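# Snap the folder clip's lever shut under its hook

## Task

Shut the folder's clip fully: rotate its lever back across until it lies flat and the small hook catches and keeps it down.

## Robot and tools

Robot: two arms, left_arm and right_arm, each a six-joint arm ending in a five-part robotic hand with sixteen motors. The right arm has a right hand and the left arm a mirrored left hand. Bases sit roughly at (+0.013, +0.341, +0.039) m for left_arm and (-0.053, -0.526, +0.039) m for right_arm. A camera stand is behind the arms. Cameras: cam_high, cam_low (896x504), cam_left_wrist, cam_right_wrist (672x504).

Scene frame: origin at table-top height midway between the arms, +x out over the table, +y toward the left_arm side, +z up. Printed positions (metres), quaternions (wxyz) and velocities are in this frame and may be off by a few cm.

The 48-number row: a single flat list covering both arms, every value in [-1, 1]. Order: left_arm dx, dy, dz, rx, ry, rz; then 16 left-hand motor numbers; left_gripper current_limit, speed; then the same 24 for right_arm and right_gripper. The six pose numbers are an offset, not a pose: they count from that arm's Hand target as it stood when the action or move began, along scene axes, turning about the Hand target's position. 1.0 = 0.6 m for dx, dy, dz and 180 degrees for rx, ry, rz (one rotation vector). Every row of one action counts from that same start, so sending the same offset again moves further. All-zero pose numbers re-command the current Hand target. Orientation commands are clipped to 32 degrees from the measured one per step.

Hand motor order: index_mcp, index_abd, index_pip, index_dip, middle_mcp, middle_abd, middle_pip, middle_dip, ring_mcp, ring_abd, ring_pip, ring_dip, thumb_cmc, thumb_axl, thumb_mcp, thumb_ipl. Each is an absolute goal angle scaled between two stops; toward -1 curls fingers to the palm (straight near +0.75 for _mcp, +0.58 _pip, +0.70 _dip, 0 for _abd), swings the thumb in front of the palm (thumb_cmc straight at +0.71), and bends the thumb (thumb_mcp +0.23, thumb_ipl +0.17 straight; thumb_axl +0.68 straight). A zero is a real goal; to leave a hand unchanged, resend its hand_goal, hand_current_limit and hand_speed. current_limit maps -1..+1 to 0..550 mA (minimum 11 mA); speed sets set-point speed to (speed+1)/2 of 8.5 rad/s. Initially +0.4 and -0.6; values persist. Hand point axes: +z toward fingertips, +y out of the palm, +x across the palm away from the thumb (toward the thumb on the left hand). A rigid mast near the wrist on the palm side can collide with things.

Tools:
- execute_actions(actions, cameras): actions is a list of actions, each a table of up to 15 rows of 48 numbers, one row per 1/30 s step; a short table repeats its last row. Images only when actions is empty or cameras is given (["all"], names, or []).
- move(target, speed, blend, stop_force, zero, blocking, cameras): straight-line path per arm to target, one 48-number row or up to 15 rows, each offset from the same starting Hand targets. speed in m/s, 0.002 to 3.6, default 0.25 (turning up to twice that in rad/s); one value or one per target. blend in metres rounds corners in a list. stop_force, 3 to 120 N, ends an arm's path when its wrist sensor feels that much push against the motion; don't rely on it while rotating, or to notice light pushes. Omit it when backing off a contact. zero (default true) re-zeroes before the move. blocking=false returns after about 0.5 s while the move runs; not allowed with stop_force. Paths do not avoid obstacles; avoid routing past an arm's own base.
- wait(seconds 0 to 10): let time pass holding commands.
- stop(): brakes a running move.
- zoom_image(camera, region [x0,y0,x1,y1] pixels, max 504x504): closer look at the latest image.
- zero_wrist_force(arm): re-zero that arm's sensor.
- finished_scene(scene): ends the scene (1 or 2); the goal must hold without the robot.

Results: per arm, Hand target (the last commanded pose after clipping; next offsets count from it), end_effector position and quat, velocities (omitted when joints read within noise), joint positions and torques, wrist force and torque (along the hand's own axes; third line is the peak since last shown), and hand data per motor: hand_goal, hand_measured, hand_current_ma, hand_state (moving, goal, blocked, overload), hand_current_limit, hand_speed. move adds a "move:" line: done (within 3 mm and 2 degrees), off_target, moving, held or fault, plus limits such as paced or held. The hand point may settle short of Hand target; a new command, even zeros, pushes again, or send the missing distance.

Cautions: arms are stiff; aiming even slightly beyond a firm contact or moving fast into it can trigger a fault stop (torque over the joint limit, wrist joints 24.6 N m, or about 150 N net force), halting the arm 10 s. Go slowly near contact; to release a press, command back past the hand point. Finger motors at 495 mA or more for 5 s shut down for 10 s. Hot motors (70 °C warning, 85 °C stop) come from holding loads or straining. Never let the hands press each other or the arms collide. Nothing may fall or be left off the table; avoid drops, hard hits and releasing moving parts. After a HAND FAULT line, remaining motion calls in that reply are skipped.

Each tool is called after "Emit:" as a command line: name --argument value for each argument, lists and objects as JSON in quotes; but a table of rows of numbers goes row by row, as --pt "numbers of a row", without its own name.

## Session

Emit:
execute_actions --actions '[]'

Emit:
zoom_image --camera "cam_high" --region '[250, 90, 600, 290]'

Scene clock: 0.00 s.
left_arm: end_effector_position=(+0.3368, +0.1061, +0.3313) hand_goal=(+0.754, +0.000, +0.576, +0.696, +0.754, +0.000, +0.576, +0.696, +0.754, +0.000, +0.576, +0.696, +0.714, +0.678, +0.226, +0.168) hand_measured=(+0.754, +0.000, +0.576, +0.696, +0.754, +0.000, +0.576, +0.696, +0.754, +0.000, +0.576, +0.696, +0.714, +0.678, +0.226, +0.168) hand_current_ma=(+0, +0, +0, +0, +0, +0, +0, +0, +0, +0, +0, +0, +0, +0, +0, +0) hand_state=(goal, goal, goal, goal, goal, goal, goal, goal, goal, goal, goal, goal, goal, goal, goal, goal) hand_current_limit=0.40 hand_speed=-0.60 end_effector_quat_wxyz=(+0.009, +0.373, +0.856, -0.357) | right_arm: end_effector_position=(+0.6722, -0.1432, +0.1658) hand_goal=(+0.754, +0.000, +0.576, +0.696, +0.754, +0.000, +0.576, +0.696, +0.754, +0.000, +0.576, +0.696, +0.714, +0.678, +0.226, +0.168) hand_measured=(+0.754, +0.000, +0.576, +0.696, +0.754, +0.000, +0.576, +0.696, +0.754, +0.000, +0.576, +0.696, +0.714, +0.678, +0.226, +0.168) hand_current_ma=(+0, +0, +0, +0, +0, +0, +0, +0, +0, +0, +0, +0, +0, +0, +0, +0) hand_state=(goal, goal, goal, goal, goal, goal, goal, goal, goal, goal, goal, goal, goal, goal, goal, goal) hand_current_limit=0.40 hand_speed=-0.60 end_effector_quat_wxyz=(+0.161, +0.803, +0.495, +0.291)
Joint positions: left_arm=[3.119 -1.237 -1.939 -1.831 0.892 -0.684] | right_arm=[0.48 -0.797 1.516 -2.92 -1.845 0.868]
Joint velocities: within noise
Joint torques (N m): no reading
Motor temperatures (°C): left_arm=[32 29 28 35 34 35] | right_arm=[25 29 27 32 36 28]
Wrist force (N): no reading
Wrist torque (N m): no reading
Wrist force, peak (N): no reading
Hand target: left_arm +0.3368, +0.1061, +0.3313; +0.009, +0.373, +0.856, -0.357 | right_arm +0.6722, -0.1432, +0.1658; +0.161, +0.803, +0.495, +0.291

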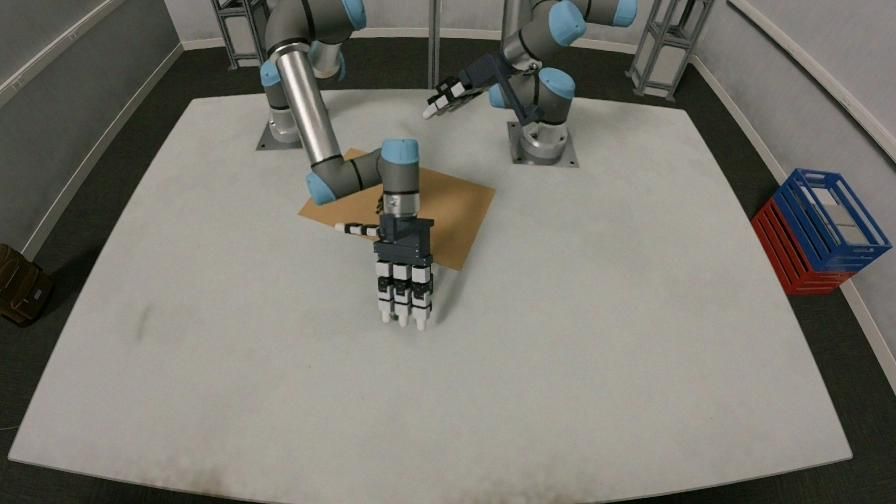

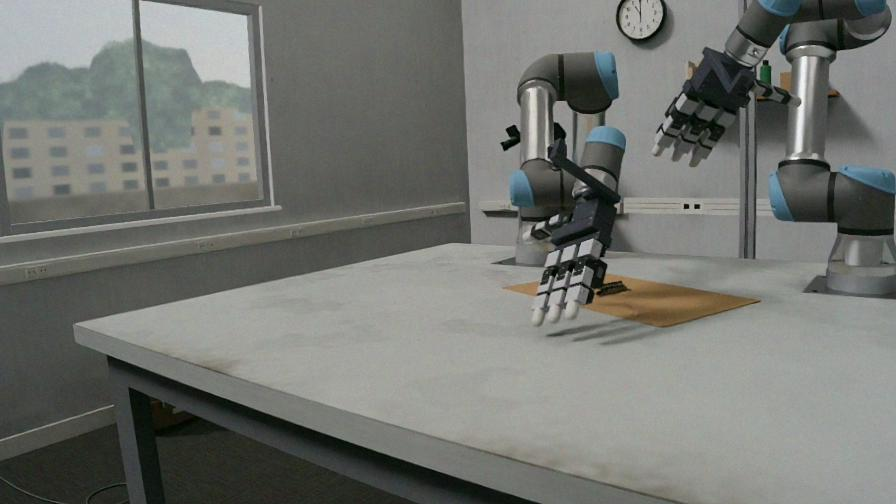

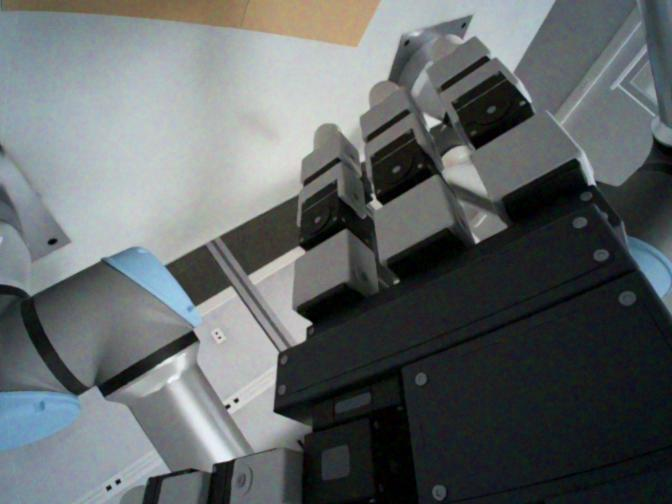

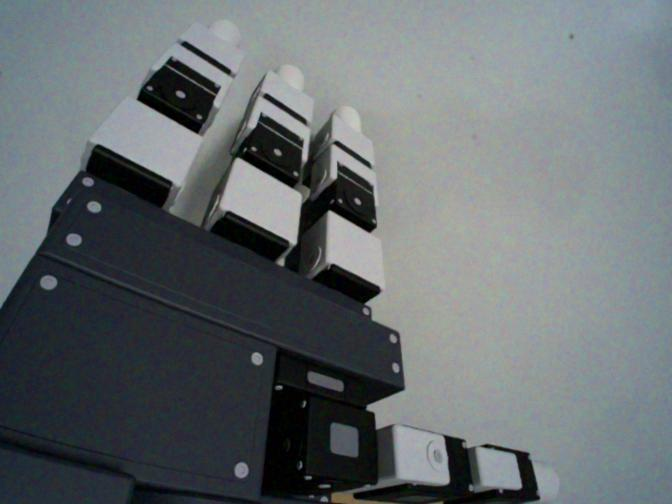

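Scaled by 1.440 from the camera's 896x504 image, which has a finer 1280x720 frame.

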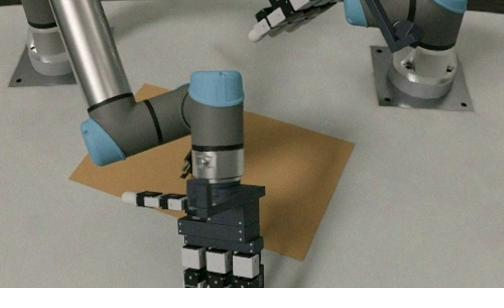

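Emit:
zoom_image --camera "cam_low" --region '[580, 260, 660, 320]'

Emit:
zoom_image --camera "cam_high" --region '[355, 175, 425, 245]'

Scaled by 6.300 from the camera's 896x504 image, which has a finer 1280x720 frame.

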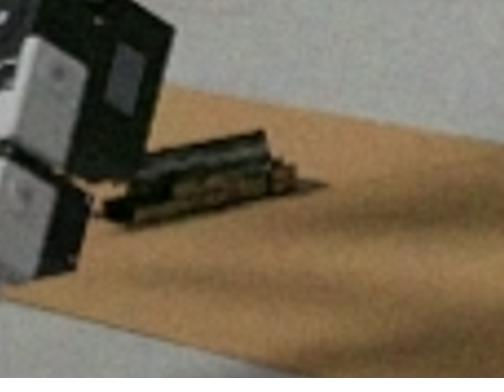

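Scaled by 7.200 from the camera's 896x504 image, which has a finer 1280x720 frame.

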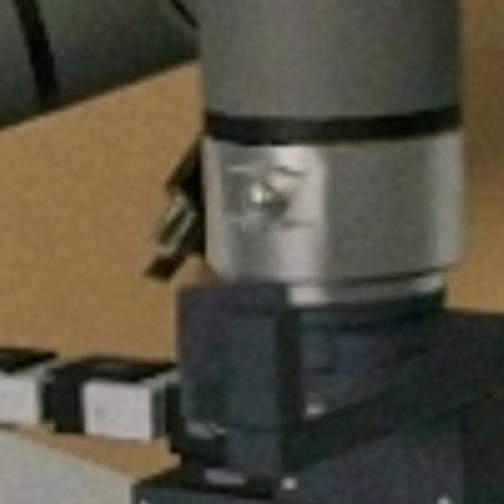

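Emit:
move --pt "0 0 0 0 0 0 0.754 0.0 0.576 0.696 0.754 0.0 0.576 0.696 0.754 0.0 0.576 0.696 0.714 0.678 0.226 0.168 0.4 -0.6 0 -0.05 0.2 0 0 0 0.754 0.0 0.576 0.696 0.754 0.0 0.576 0.696 0.754 0.0 0.576 0.696 0.714 0.678 0.226 0.168 0.4 -0.6" --pt "0 0 0 0 0 0 0.754 0.0 0.576 0.696 0.754 0.0 0.576 0.696 0.754 0.0 0.576 0.696 0.714 0.678 0.226 0.168 0.4 -0.6 -0.1 -0.55 0.25 0 0 0 0.754 0.0 0.576 0.696 0.754 0.0 0.576 0.696 0.754 0.0 0.576 0.696 0.714 0.678 0.226 0.168 0.4 -0.6" --speed 0.3 --blend '[0.08, 0]' --cameras '["all"]'

Emit:
zoom_image --camera "cam_low" --region '[560, 240, 660, 320]'

Emit:
zoom_image --camera "cam_high" --region '[350, 160, 430, 240]'

Scene clock: 21.37 s.
left_arm: end_effector_position=(+0.3368, +0.1061, +0.3313) hand_goal=(+0.754, +0.000, +0.576, +0.696, +0.754, +0.000, +0.576, +0.696, +0.754, +0.000, +0.576, +0.696, +0.714, +0.678, +0.226, +0.168) hand_measured=(+0.750, +0.000, +0.576, +0.696, +0.750, +0.000, +0.576, +0.696, +0.750, +0.000, +0.576, +0.696, +0.710, +0.678, +0.224, +0.168) hand_current_ma=(-7, +0, +1, +0, -8, +0, +1, +0, -7, +0, +1, +0, -5, -1, -2, +0) hand_state=(goal, goal, goal, goal, goal, goal, goal, goal, goal, goal, goal, goal, goal, goal, goal, goal) hand_current_limit=0.40 hand_speed=-0.60 end_effector_quat_wxyz=(+0.009, +0.373, +0.856, -0.357) | right_arm: end_effector_position=(+0.6121, -0.4731, +0.3158) hand_goal=(+0.754, +0.000, +0.576, +0.696, +0.754, +0.000, +0.576, +0.696, +0.754, +0.000, +0.576, +0.696, +0.714, +0.678, +0.226, +0.168) hand_measured=(+0.756, +0.000, +0.576, +0.696, +0.756, +0.000, +0.576, +0.696, +0.756, +0.000, +0.576, +0.696, +0.718, +0.678, +0.224, +0.168) hand_current_ma=(+10, +0, +2, +0, +9, +0, +2, +0, +10, +0, +2, +0, +11, -2, -7, -1) hand_state=(goal, goal, goal, goal, goal, goal, goal, goal, goal, goal, goal, goal, goal, goal, goal, goal) hand_current_limit=0.40 hand_speed=-0.60 end_effector_quat_wxyz=(+0.161, +0.803, +0.495, +0.291)
Joint positions: left_arm=[3.119 -1.237 -1.939 -1.831 0.892 -0.684] | right_arm=[-0.072 -1.415 2.036 -2.868 -1.504 0.429]
Joint torques (N m): left_arm=[0.68 7.21 23.16 1.92 -0.85 0.03] | right_arm=[-8.46 -27.34 -22.59 -5.27 -0.66 -0.79]
Wrist force (N): left_arm=[0.0 0.0 -0.1] | right_arm=[0.0 0.8 -0.2]
Wrist torque (N m): left_arm=[0.00 0.00 -0.01] | right_arm=[0.12 0.05 -0.08]
Wrist force, peak (N): left_arm=[-0.5 0.4 0.3] | right_arm=[-2.1 1.4 -0.8]
Hand target: left_arm +0.3368, +0.1061, +0.3313; +0.009, +0.373, +0.856, -0.357 | right_arm +0.6122, -0.4732, +0.3158; +0.161, +0.803, +0.495, +0.291
Off the commanded pose: left_arm 0.000 m, 0 deg | right_arm 0.000 m, 0 deg.
move: done; blend cut to 0.0618 m at target 1

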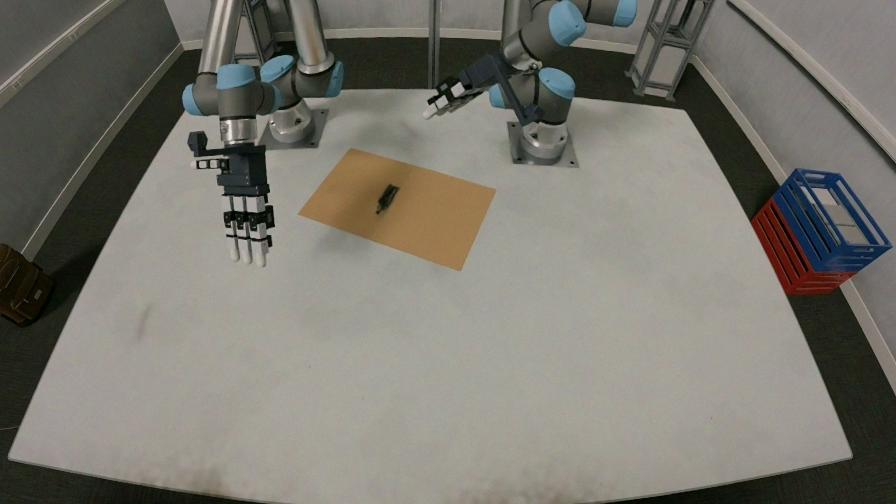

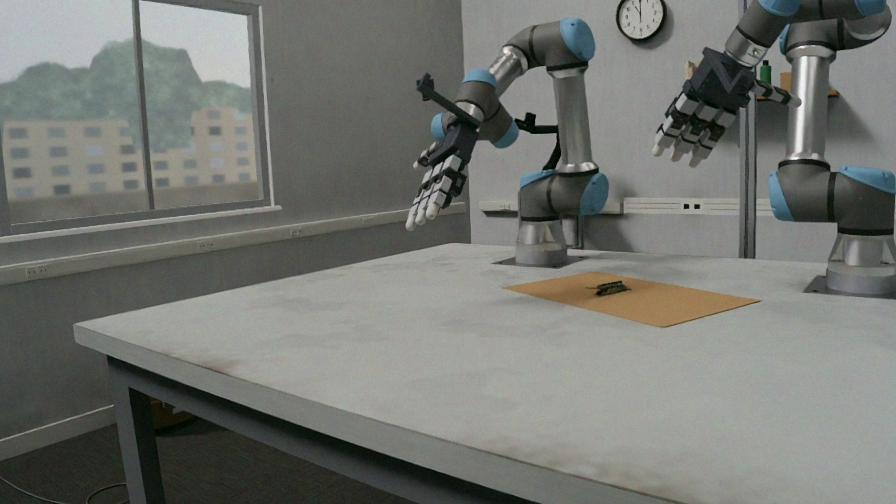

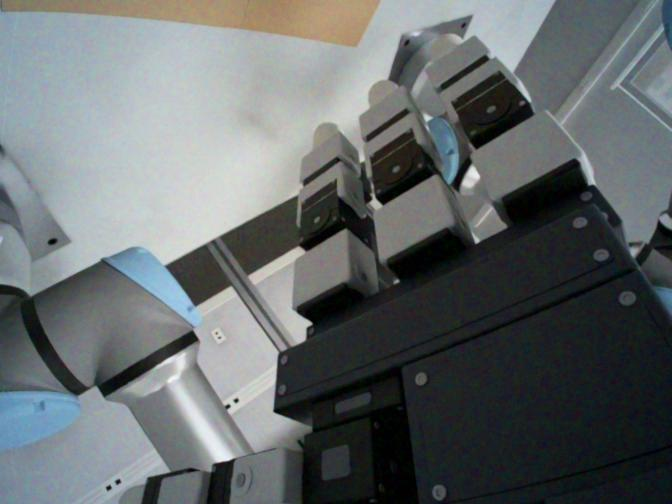

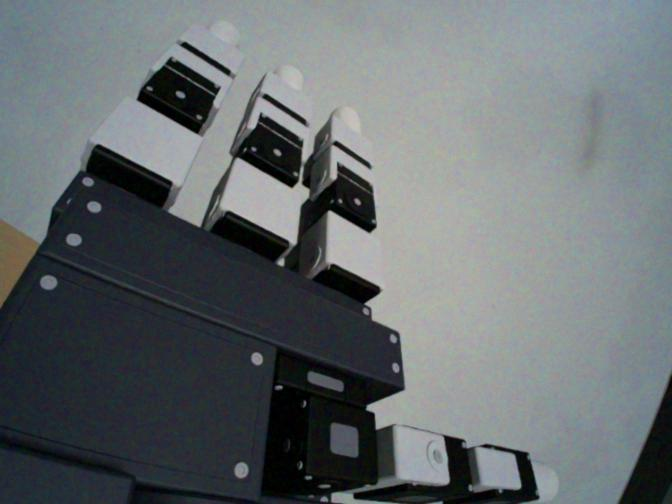

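Scaled by 5.040 from the camera's 896x504 image, which has a finer 1280x720 frame.

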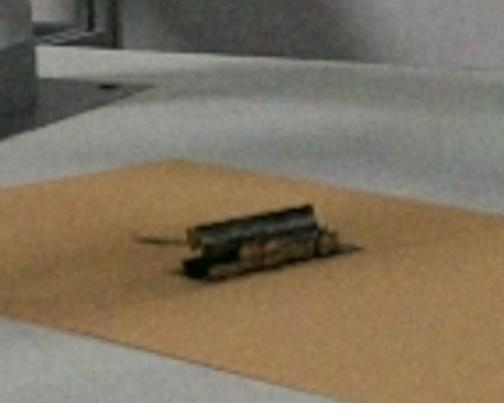

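Scaled by 6.300 from the camera's 896x504 image, which has a finer 1280x720 frame.

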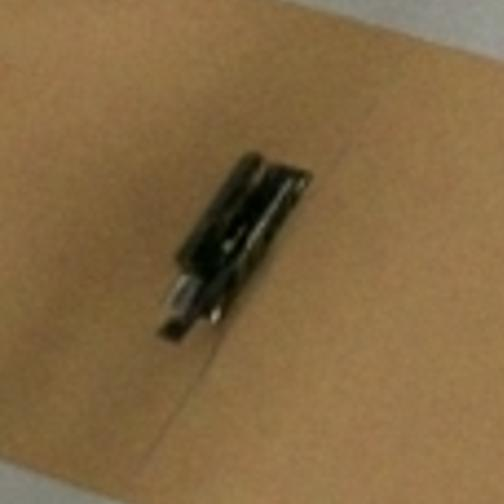

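Emit:
move --pt "0 0.25 0.17 0 0 0 0.754 0.0 0.576 0.696 0.754 0.0 0.576 0.696 0.754 0.0 0.576 0.696 0.714 0.678 0.226 0.168 0.4 -0.6 -0.103 0.038 0.107 0.6026 0.0288 -0.7496 0.754 0.0 0.576 0.696 0.754 0.0 0.576 0.696 0.754 0.0 0.576 0.696 0.714 0.678 0.226 0.168 0.4 -0.6" --pt "0 0.25 0.17 0 0 0 0.754 0.0 0.576 0.696 0.754 0.0 0.576 0.696 0.754 0.0 0.576 0.696 0.714 0.678 0.226 0.168 0.4 -0.6 -0.2953 0.4053 -0.15 -0.0685 0.189 -0.979 0.754 0.0 0.576 0.696 0.754 0.0 0.576 0.696 0.754 0.0 0.576 0.696 0.714 0.678 0.226 0.168 0.4 -0.6" --speed 0.4 --cameras '["all"]'

Scene clock: 278.27 s.
left_arm: end_effector_position=(+0.3368, +0.2561, +0.4333) hand_goal=(+0.754, +0.000, +0.576, +0.696, +0.754, +0.000, +0.576, +0.696, +0.754, +0.000, +0.576, +0.696, +0.714, +0.678, +0.226, +0.168) hand_measured=(+0.750, +0.000, +0.576, +0.696, +0.750, +0.000, +0.576, +0.696, +0.750, +0.000, +0.576, +0.696, +0.710, +0.678, +0.224, +0.168) hand_current_ma=(-8, +0, +1, +0, -8, +0, +1, +0, -7, +0, +1, +0, -5, -1, -2, +0) hand_state=(goal, goal, goal, goal, goal, goal, goal, goal, goal, goal, goal, goal, goal, goal, goal, goal) hand_current_limit=0.40 hand_speed=-0.60 end_effector_quat_wxyz=(+0.009, +0.373, +0.856, -0.357) | right_arm: end_effector_position=(+0.4350, -0.2300, +0.2259) hand_goal=(+0.754, +0.000, +0.576, +0.696, +0.754, +0.000, +0.576, +0.696, +0.754, +0.000, +0.576, +0.696, +0.714, +0.678, +0.226, +0.168) hand_measured=(+0.758, +0.000, +0.576, +0.696, +0.758, +0.000, +0.576, +0.696, +0.758, +0.000, +0.576, +0.696, +0.718, +0.678, +0.224, +0.168) hand_current_ma=(+14, +0, +2, +0, +13, +0, +2, +0, +15, +0, +2, +0, +15, -2, -7, -1) hand_state=(goal, goal, goal, goal, goal, goal, goal, goal, goal, goal, goal, goal, goal, goal, goal, goal) hand_current_limit=0.40 hand_speed=-0.60 end_effector_quat_wxyz=(-0.247, -0.530, +0.735, +0.344)
Joint positions: left_arm=[3.567 -1.227 -1.618 -2.436 1.084 -0.195] | right_arm=[0.084 -0.847 1.206 -1.102 -1.253 3.419]
Joint torques (N m): left_arm=[-6.44 13.61 9.02 2.52 -2.98 -1.97] | right_arm=[-12.31 -46.38 -10.18 -0.01 -1.32 1.13]
Wrist force (N): left_arm=[0.0 -0.1 0.1] | right_arm=[0.6 0.4 -0.6]
Wrist torque (N m): left_arm=[-0.13 0.02 0.03] | right_arm=[0.00 -0.02 0.06]
Wrist force, peak (N): left_arm=[-0.6 -0.6 0.1] | right_arm=[-1.0 0.7 0.6]
Hand target: left_arm +0.3368, +0.2561, +0.4333; +0.009, +0.373, +0.856, -0.357 | right_arm +0.4350, -0.2300, +0.2258; -0.247, -0.530, +0.735, +0.344
Off the commanded pose: left_arm 0.000 m, 0 deg | right_arm 0.000 m, 0 deg.
move: done

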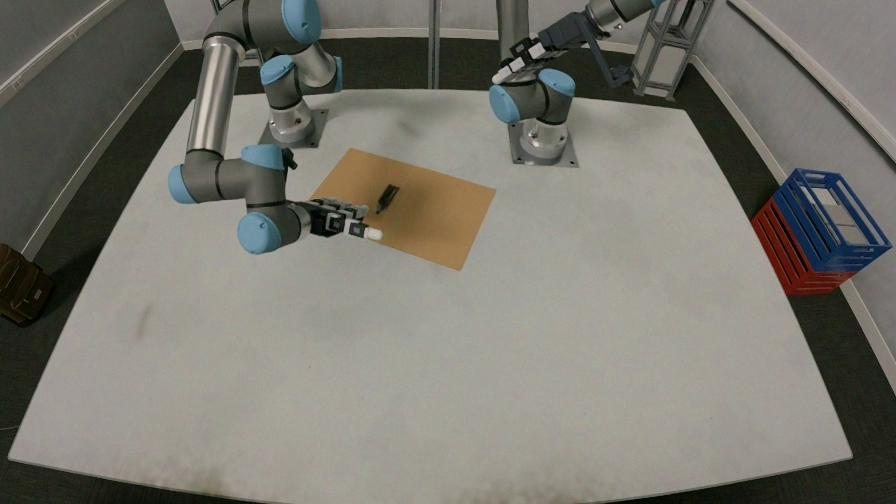

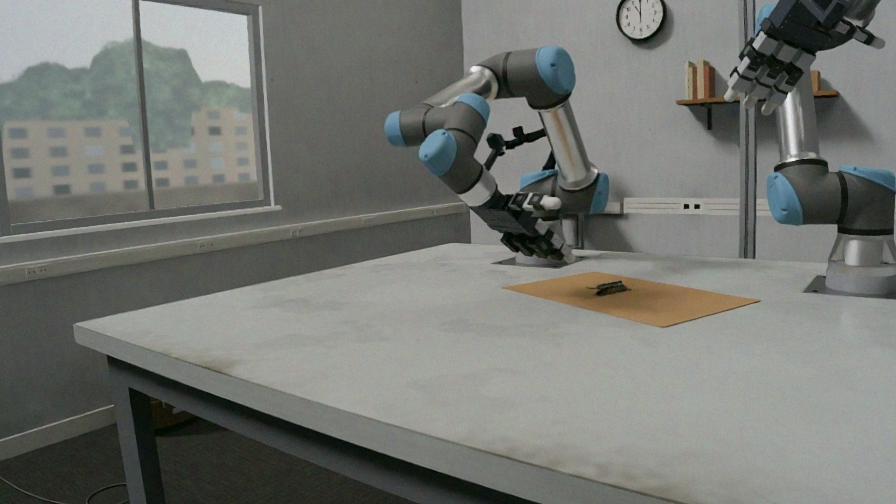

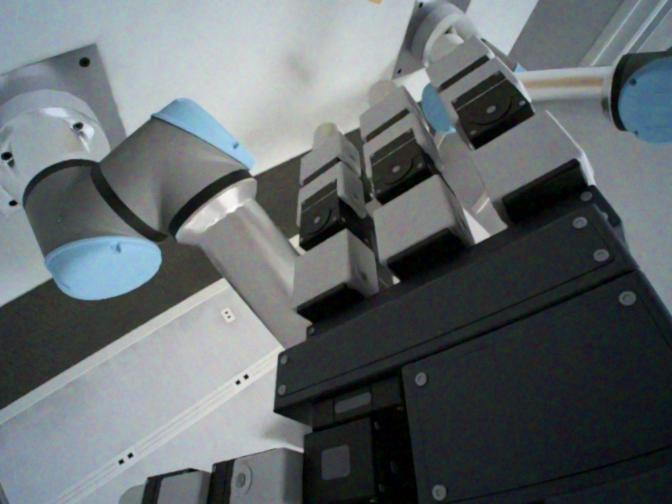

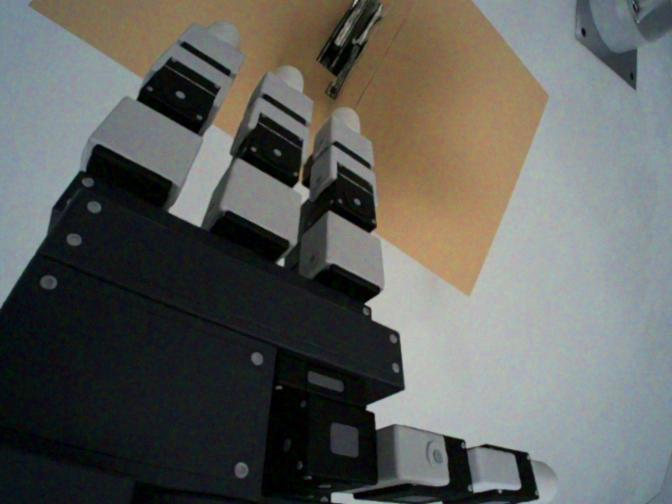

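Emit:
execute_actions --actions '[]' --cameras '["cam_high","cam_low"]'

Emit:
zoom_image --camera "cam_high" --region '[340, 130, 460, 230]'

Emit:
zoom_image --camera "cam_low" --region '[560, 220, 720, 340]'

Scene clock: 326.10 s.
left_arm: end_effector_position=(+0.3368, +0.2561, +0.4333) hand_goal=(+0.754, +0.000, +0.576, +0.696, +0.754, +0.000, +0.576, +0.696, +0.754, +0.000, +0.576, +0.696, +0.714, +0.678, +0.226, +0.168) hand_measured=(+0.750, +0.000, +0.576, +0.696, +0.750, +0.000, +0.576, +0.696, +0.750, +0.000, +0.576, +0.696, +0.710, +0.678, +0.224, +0.168) hand_current_ma=(-8, +0, +1, +0, -8, +0, +1, +0, -7, +0, +1, +0, -5, -1, -2, +0) hand_state=(goal, goal, goal, goal, goal, goal, goal, goal, goal, goal, goal, goal, goal, goal, goal, goal) hand_current_limit=0.40 hand_speed=-0.60 end_effector_quat_wxyz=(+0.009, +0.373, +0.856, -0.357) | right_arm: end_effector_position=(+0.4350, -0.2300, +0.2258) hand_goal=(+0.754, +0.000, +0.576, +0.696, +0.754, +0.000, +0.576, +0.696, +0.754, +0.000, +0.576, +0.696, +0.714, +0.678, +0.226, +0.168) hand_measured=(+0.758, +0.000, +0.576, +0.696, +0.758, +0.000, +0.576, +0.696, +0.758, +0.000, +0.576, +0.696, +0.718, +0.678, +0.224, +0.168) hand_current_ma=(+14, +0, +2, +0, +13, +0, +2, +0, +15, +0, +2, +0, +15, -2, -7, -1) hand_state=(goal, goal, goal, goal, goal, goal, goal, goal, goal, goal, goal, goal, goal, goal, goal, goal) hand_current_limit=0.40 hand_speed=-0.60 end_effector_quat_wxyz=(-0.247, -0.530, +0.735, +0.344)
Joint positions: left_arm=[3.567 -1.227 -1.618 -2.436 1.084 -0.195] | right_arm=[0.084 -0.847 1.206 -1.102 -1.253 3.419]
Joint velocities: within noise
Joint torques (N m): left_arm=[-6.95 12.85 8.43 2.77 -3.05 -2.14] | right_arm=[-12.11 -40.88 -10.83 1.97 -1 0.99]
Motor temperatures (°C): left_arm=[31 28 28 35 34 35] | right_arm=[25 29 27 32 36 28]
Wrist force (N): left_arm=[0.2 0.1 0.1] | right_arm=[0.7 0.3 -0.4]
Wrist torque (N m): left_arm=[-0.10 0.01 0.03] | right_arm=[-0.04 -0.04 0.06]
Wrist force, peak (N): left_arm=[-0.1 -0.7 0.3] | right_arm=[0.8 0.2 -0.7]
Hand target: left_arm +0.3368, +0.2561, +0.4333; +0.009, +0.373, +0.856, -0.357 | right_arm +0.4350, -0.2300, +0.2258; -0.247, -0.530, +0.735, +0.344
Off the commanded pose: left_arm 0.000 m, 0 deg | right_arm 0.000 m, 0 deg.
Images, in order (width x height): cam_high 896x504, cam_low 896x504.

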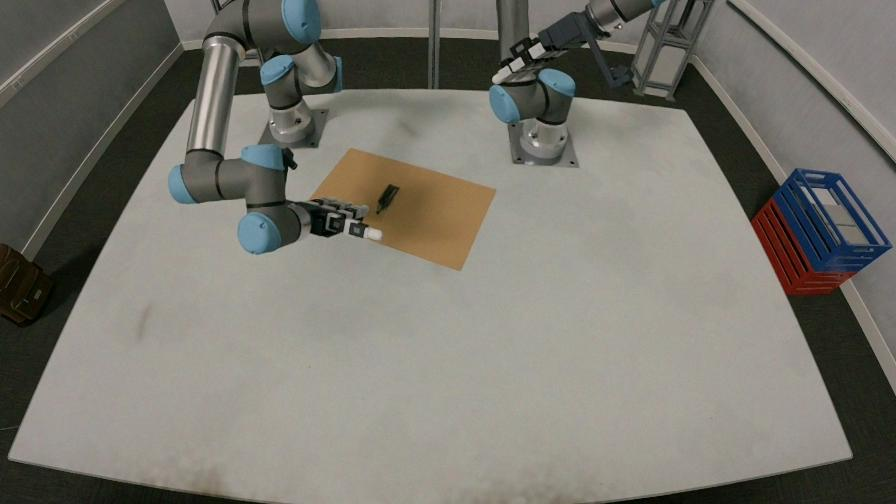

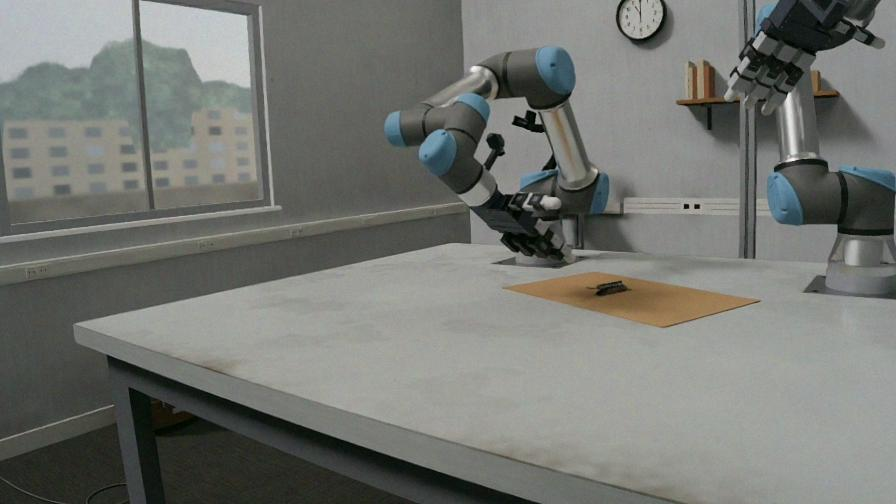

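Scaled by 4.200 from the camera's 896x504 image, which has a finer 1280x720 frame.

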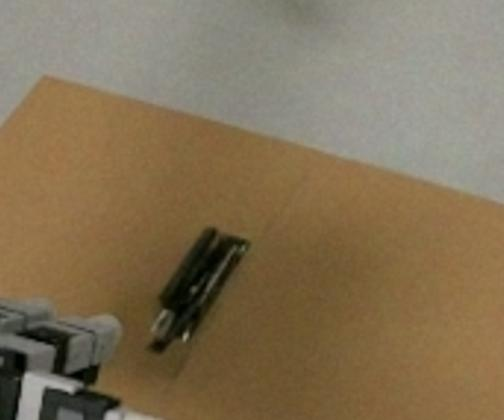

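Scaled by 3.150 from the camera's 896x504 image, which has a finer 1280x720 frame.

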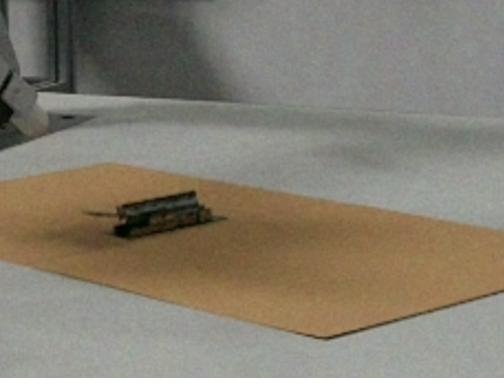

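Emit:
zoom_image --camera "cam_high" --region '[368, 178, 408, 218]'

Emit:
zoom_image --camera "cam_low" --region '[580, 270, 640, 304]'

Scaled by 12.600 from the camera's 896x504 image, which has a finer 1280x720 frame.

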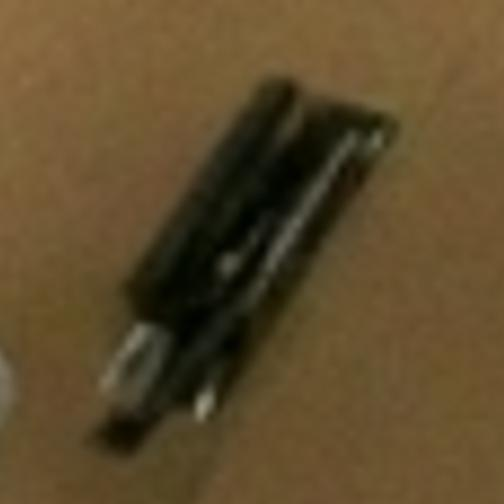

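Scaled by 8.400 from the camera's 896x504 image, which has a finer 1280x720 frame.

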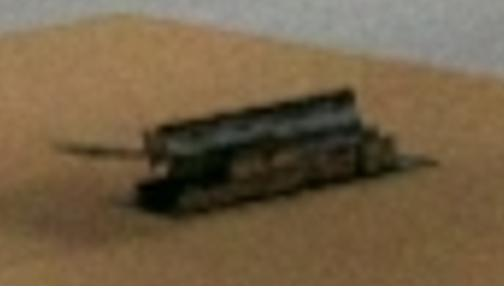

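Emit:
move --target '[0,0,0,0,0,0, 0.754,0,0.576,0.696,0.754,0,0.576,0.696,0.754,0,0.576,0.696,0.714,0.678,0.226,0.168,0.4,-0.6, 0.01717,-0.01,-0.09,0.01794,0.05256,0, 0.754,0,0.576,0.696,0.754,0,0.576,0.696,0.754,0,0.576,0.696,0.714,0.678,0.226,0.168,0.4,-0.6]' --speed 0.1 --cameras '["cam_high","cam_low","cam_right_wrist"]'

Emit:
zoom_image --camera "cam_high" --region '[340, 170, 420, 250]'

Emit:
zoom_image --camera "cam_low" --region '[540, 230, 660, 320]'

Scene clock: 382.00 s.
left_arm: end_effector_position=(+0.3368, +0.2561, +0.4333) hand_goal=(+0.754, +0.000, +0.576, +0.696, +0.754, +0.000, +0.576, +0.696, +0.754, +0.000, +0.576, +0.696, +0.714, +0.678, +0.226, +0.168) hand_measured=(+0.750, +0.000, +0.576, +0.696, +0.750, +0.000, +0.576, +0.696, +0.750, +0.000, +0.576, +0.696, +0.710, +0.678, +0.224, +0.168) hand_current_ma=(-8, +0, +1, +0, -8, +0, +1, +0, -7, +0, +1, +0, -5, -1, -2, +0) hand_state=(goal, goal, goal, goal, goal, goal, goal, goal, goal, goal, goal, goal, goal, goal, goal, goal) hand_current_limit=0.40 hand_speed=-0.60 end_effector_quat_wxyz=(+0.009, +0.373, +0.856, -0.357) | right_arm: end_effector_position=(+0.4454, -0.2361, +0.1719) hand_goal=(+0.754, +0.000, +0.576, +0.696, +0.754, +0.000, +0.576, +0.696, +0.754, +0.000, +0.576, +0.696, +0.714, +0.678, +0.226, +0.168) hand_measured=(+0.760, +0.000, +0.576, +0.696, +0.760, +0.000, +0.576, +0.696, +0.760, +0.000, +0.576, +0.696, +0.720, +0.678, +0.224, +0.168) hand_current_ma=(+20, +0, +2, +0, +18, +0, +2, +0, +21, +0, +2, +0, +19, -2, -7, -1) hand_state=(goal, goal, goal, goal, goal, goal, goal, goal, goal, goal, goal, goal, goal, goal, goal, goal) hand_current_limit=0.40 hand_speed=-0.60 end_effector_quat_wxyz=(-0.291, -0.506, +0.702, +0.407) end_effector_velocity=(-0.001, +0.000, +0.000) end_effector_angular_velocity=(-0.004, -0.003, +0.000)
Joint positions: left_arm=[3.567 -1.227 -1.618 -2.436 1.084 -0.195] | right_arm=[0.068 -0.687 1.144 -1.017 -1.222 3.35]
Joint velocities: left_arm=[within noise] | right_arm=[0 -0.004 0.004 -0.005 -0.002 0.004]
Joint torques (N m): left_arm=[-6.36 12.83 8.19 2.45 -3.14 -2.13] | right_arm=[3.15 -62.49 -9.11 -2.01 -1.26 1.06]
Wrist force (N): left_arm=[0.1 -0.1 0.5] | right_arm=[0.4 0.5 -1.1]
Wrist torque (N m): left_arm=[-0.17 0.03 0.02] | right_arm=[-0.01 -0.01 -0.01]
Wrist force, peak (N): left_arm=[0.0 -0.7 0.4] | right_arm=[0.6 1.1 -1.0]
Hand target: left_arm +0.3368, +0.2561, +0.4333; +0.009, +0.373, +0.856, -0.357 | right_arm +0.4453, -0.2360, +0.1718; -0.292, -0.506, +0.702, +0.407
Off the commanded pose: left_arm 0.000 m, 0 deg | right_arm 0.000 m, 0 deg.
move: done
Images, in order (width x height): cam_high 896x504, cam_low 896x504, cam_right_wrist 672x504.

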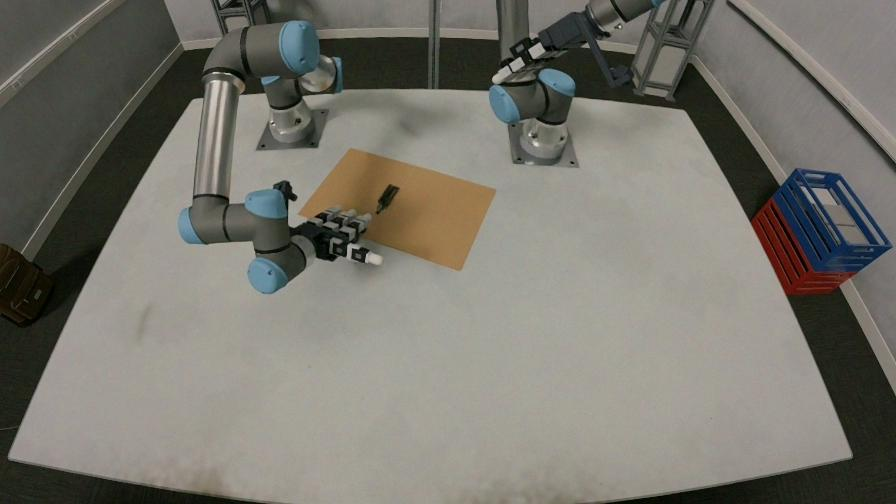

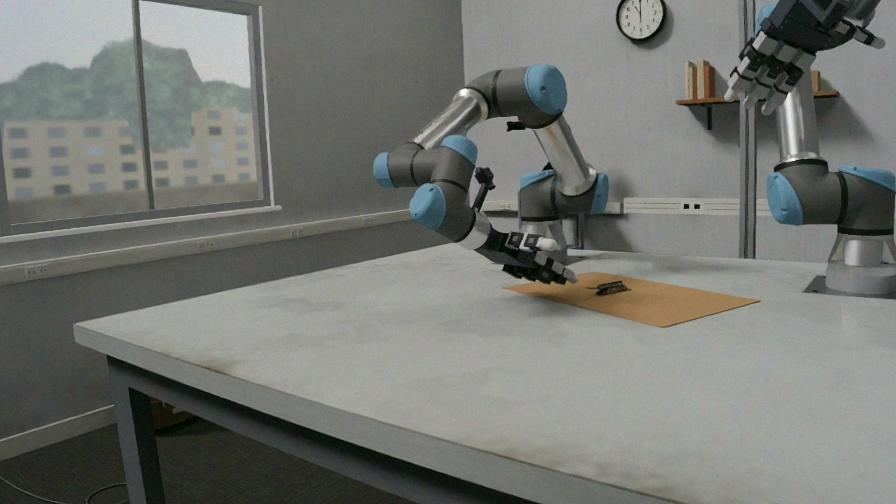

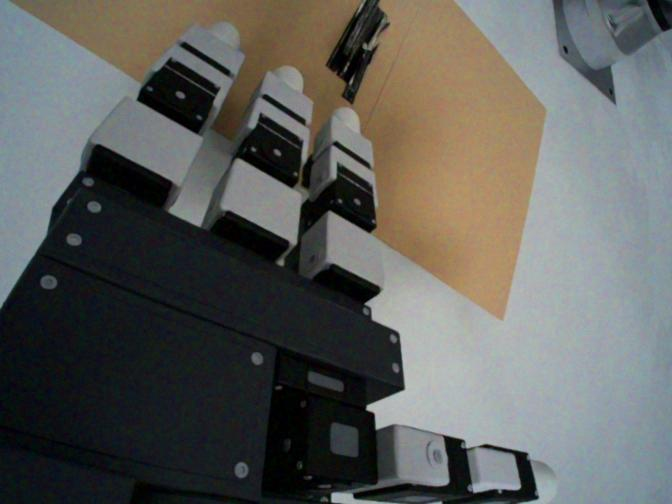

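Scaled by 6.300 from the camera's 896x504 image, which has a finer 1280x720 frame.

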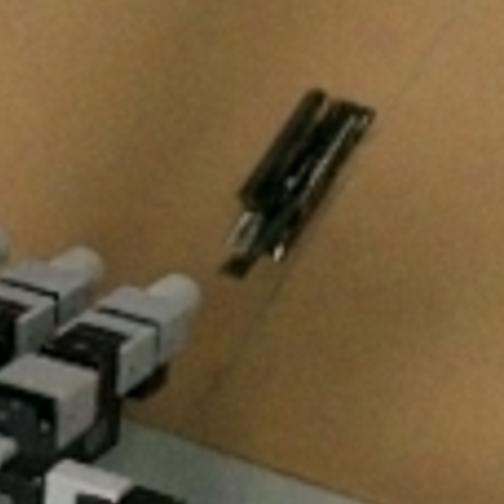

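Scaled by 4.200 from the camera's 896x504 image, which has a finer 1280x720 frame.

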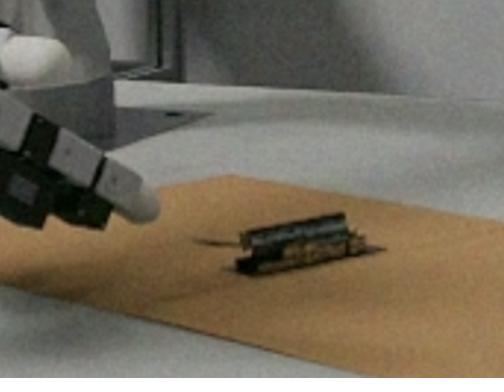

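Emit:
move --target '[0,0,0,0,0,0, 0.754,0,0.576,0.696,0.754,0,0.576,0.696,0.754,0,0.576,0.696,0.714,0.678,0.226,0.168,0.4,-0.6, -0.0008,0.0073,-0.0533,0,0,0, 0.754,0,0.576,0.696,0.754,0,0.576,0.696,0.754,0,0.576,0.696,0.714,0.678,0.226,0.168,0.4,-0.6]' --speed 0.03 --stop_force 6 --cameras '["cam_high","cam_low","cam_right_wrist"]'

Emit:
zoom_image --camera "cam_high" --region '[340, 170, 420, 250]'

Emit:
zoom_image --camera "cam_low" --region '[560, 260, 640, 320]'

Emit:
zoom_image --camera "cam_right_wrist" --region '[270, 0, 430, 160]'

Scene clock: 413.10 s.
left_arm: end_effector_position=(+0.3368, +0.2561, +0.4333) hand_goal=(+0.754, +0.000, +0.576, +0.696, +0.754, +0.000, +0.576, +0.696, +0.754, +0.000, +0.576, +0.696, +0.714, +0.678, +0.226, +0.168) hand_measured=(+0.750, +0.000, +0.576, +0.696, +0.750, +0.000, +0.576, +0.696, +0.750, +0.000, +0.576, +0.696, +0.710, +0.678, +0.224, +0.168) hand_current_ma=(-8, +0, +1, +0, -8, +0, +1, +0, -7, +0, +1, +0, -5, -1, -2, +0) hand_state=(goal, goal, goal, goal, goal, goal, goal, goal, goal, goal, goal, goal, goal, goal, goal, goal) hand_current_limit=0.40 hand_speed=-0.60 end_effector_quat_wxyz=(+0.009, +0.373, +0.856, -0.357) | right_arm: end_effector_position=(+0.4448, -0.2316, +0.1399) hand_goal=(+0.754, +0.000, +0.576, +0.696, +0.754, +0.000, +0.576, +0.696, +0.754, +0.000, +0.576, +0.696, +0.714, +0.678, +0.226, +0.168) hand_measured=(+0.760, +0.000, +0.576, +0.696, +0.760, +0.000, +0.576, +0.696, +0.760, +0.000, +0.576, +0.696, +0.720, +0.678, +0.224, +0.168) hand_current_ma=(+20, +0, +2, +0, +18, +0, +2, +0, +21, +0, +2, +0, +19, -2, -7, -1) hand_state=(goal, goal, goal, goal, goal, goal, goal, goal, goal, goal, goal, goal, goal, goal, goal, goal) hand_current_limit=0.40 hand_speed=-0.60 end_effector_quat_wxyz=(-0.292, -0.506, +0.702, +0.407)
Joint positions: left_arm=[3.567 -1.227 -1.618 -2.436 1.084 -0.195] | right_arm=[0.074 -0.647 1.159 -1.073 -1.217 3.353]
Joint torques (N m): left_arm=[-7.73 11.52 8.9 2.32 -3.3 -1.84] | right_arm=[-1.55 -63.64 -27.32 2.64 -0.18 -0.44]
Wrist force (N): left_arm=[-0.2 0.1 0.3] | right_arm=[0.4 0.2 -0.7]
Wrist torque (N m): left_arm=[-0.13 0.06 0.01] | right_arm=[-0.05 -0.02 -0.06]
Wrist force, peak (N): left_arm=[-0.6 -0.5 0.2] | right_arm=[0.4 0.8 -1.2]
Hand target: left_arm +0.3368, +0.2561, +0.4333; +0.009, +0.373, +0.856, -0.357 | right_arm +0.4448, -0.2316, +0.1399; -0.292, -0.506, +0.702, +0.407
Off the commanded pose: left_arm 0.000 m, 0 deg | right_arm 0.000 m, 0 deg.
move: done
Images, in order (width x height): cam_high 896x504, cam_low 896x504, cam_right_wrist 672x504.

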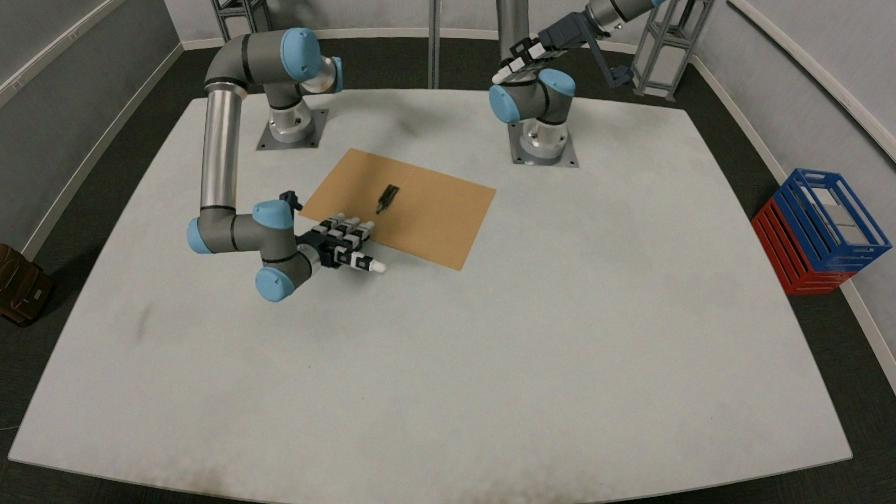

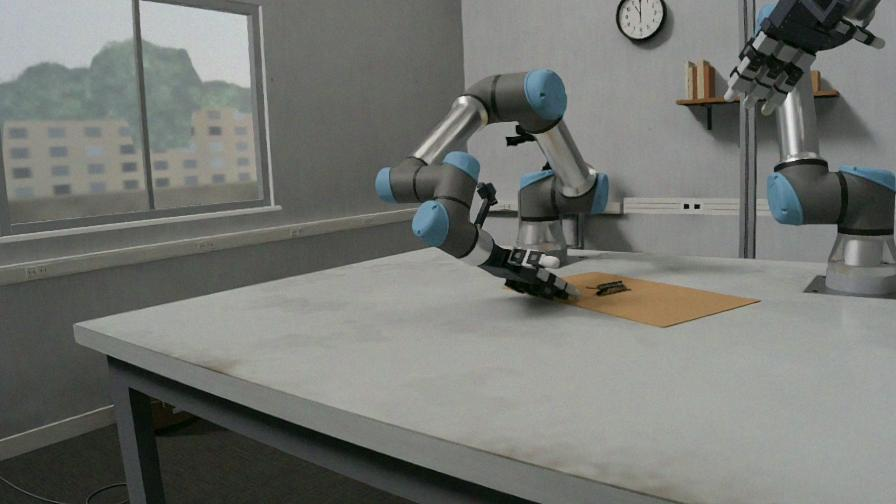

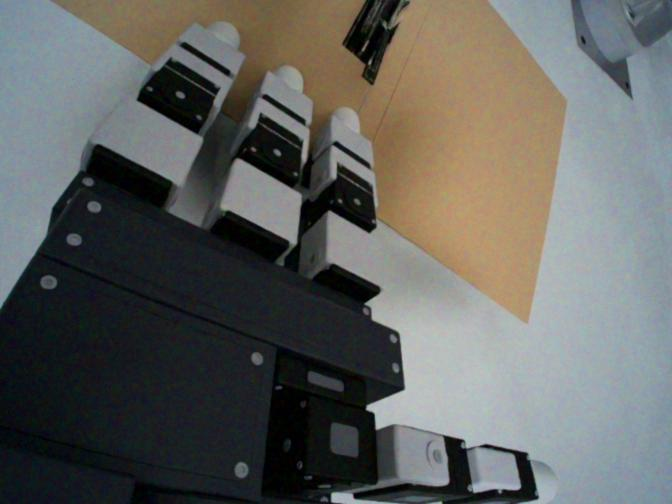

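Scaled by 6.300 from the camera's 896x504 image, which has a finer 1280x720 frame.

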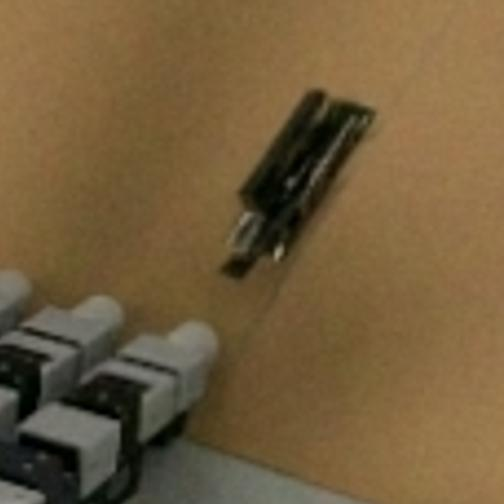

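Scaled by 6.300 from the camera's 896x504 image, which has a finer 1280x720 frame.

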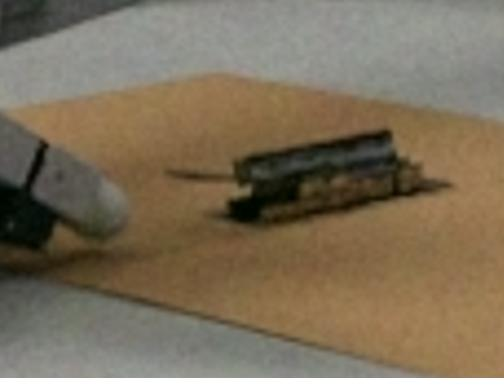

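Scaled by 3.150 from the camera's 672x504 image, which has a finer 960x720 frame.

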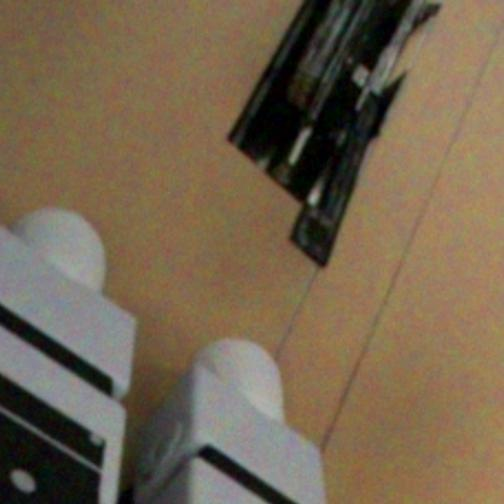

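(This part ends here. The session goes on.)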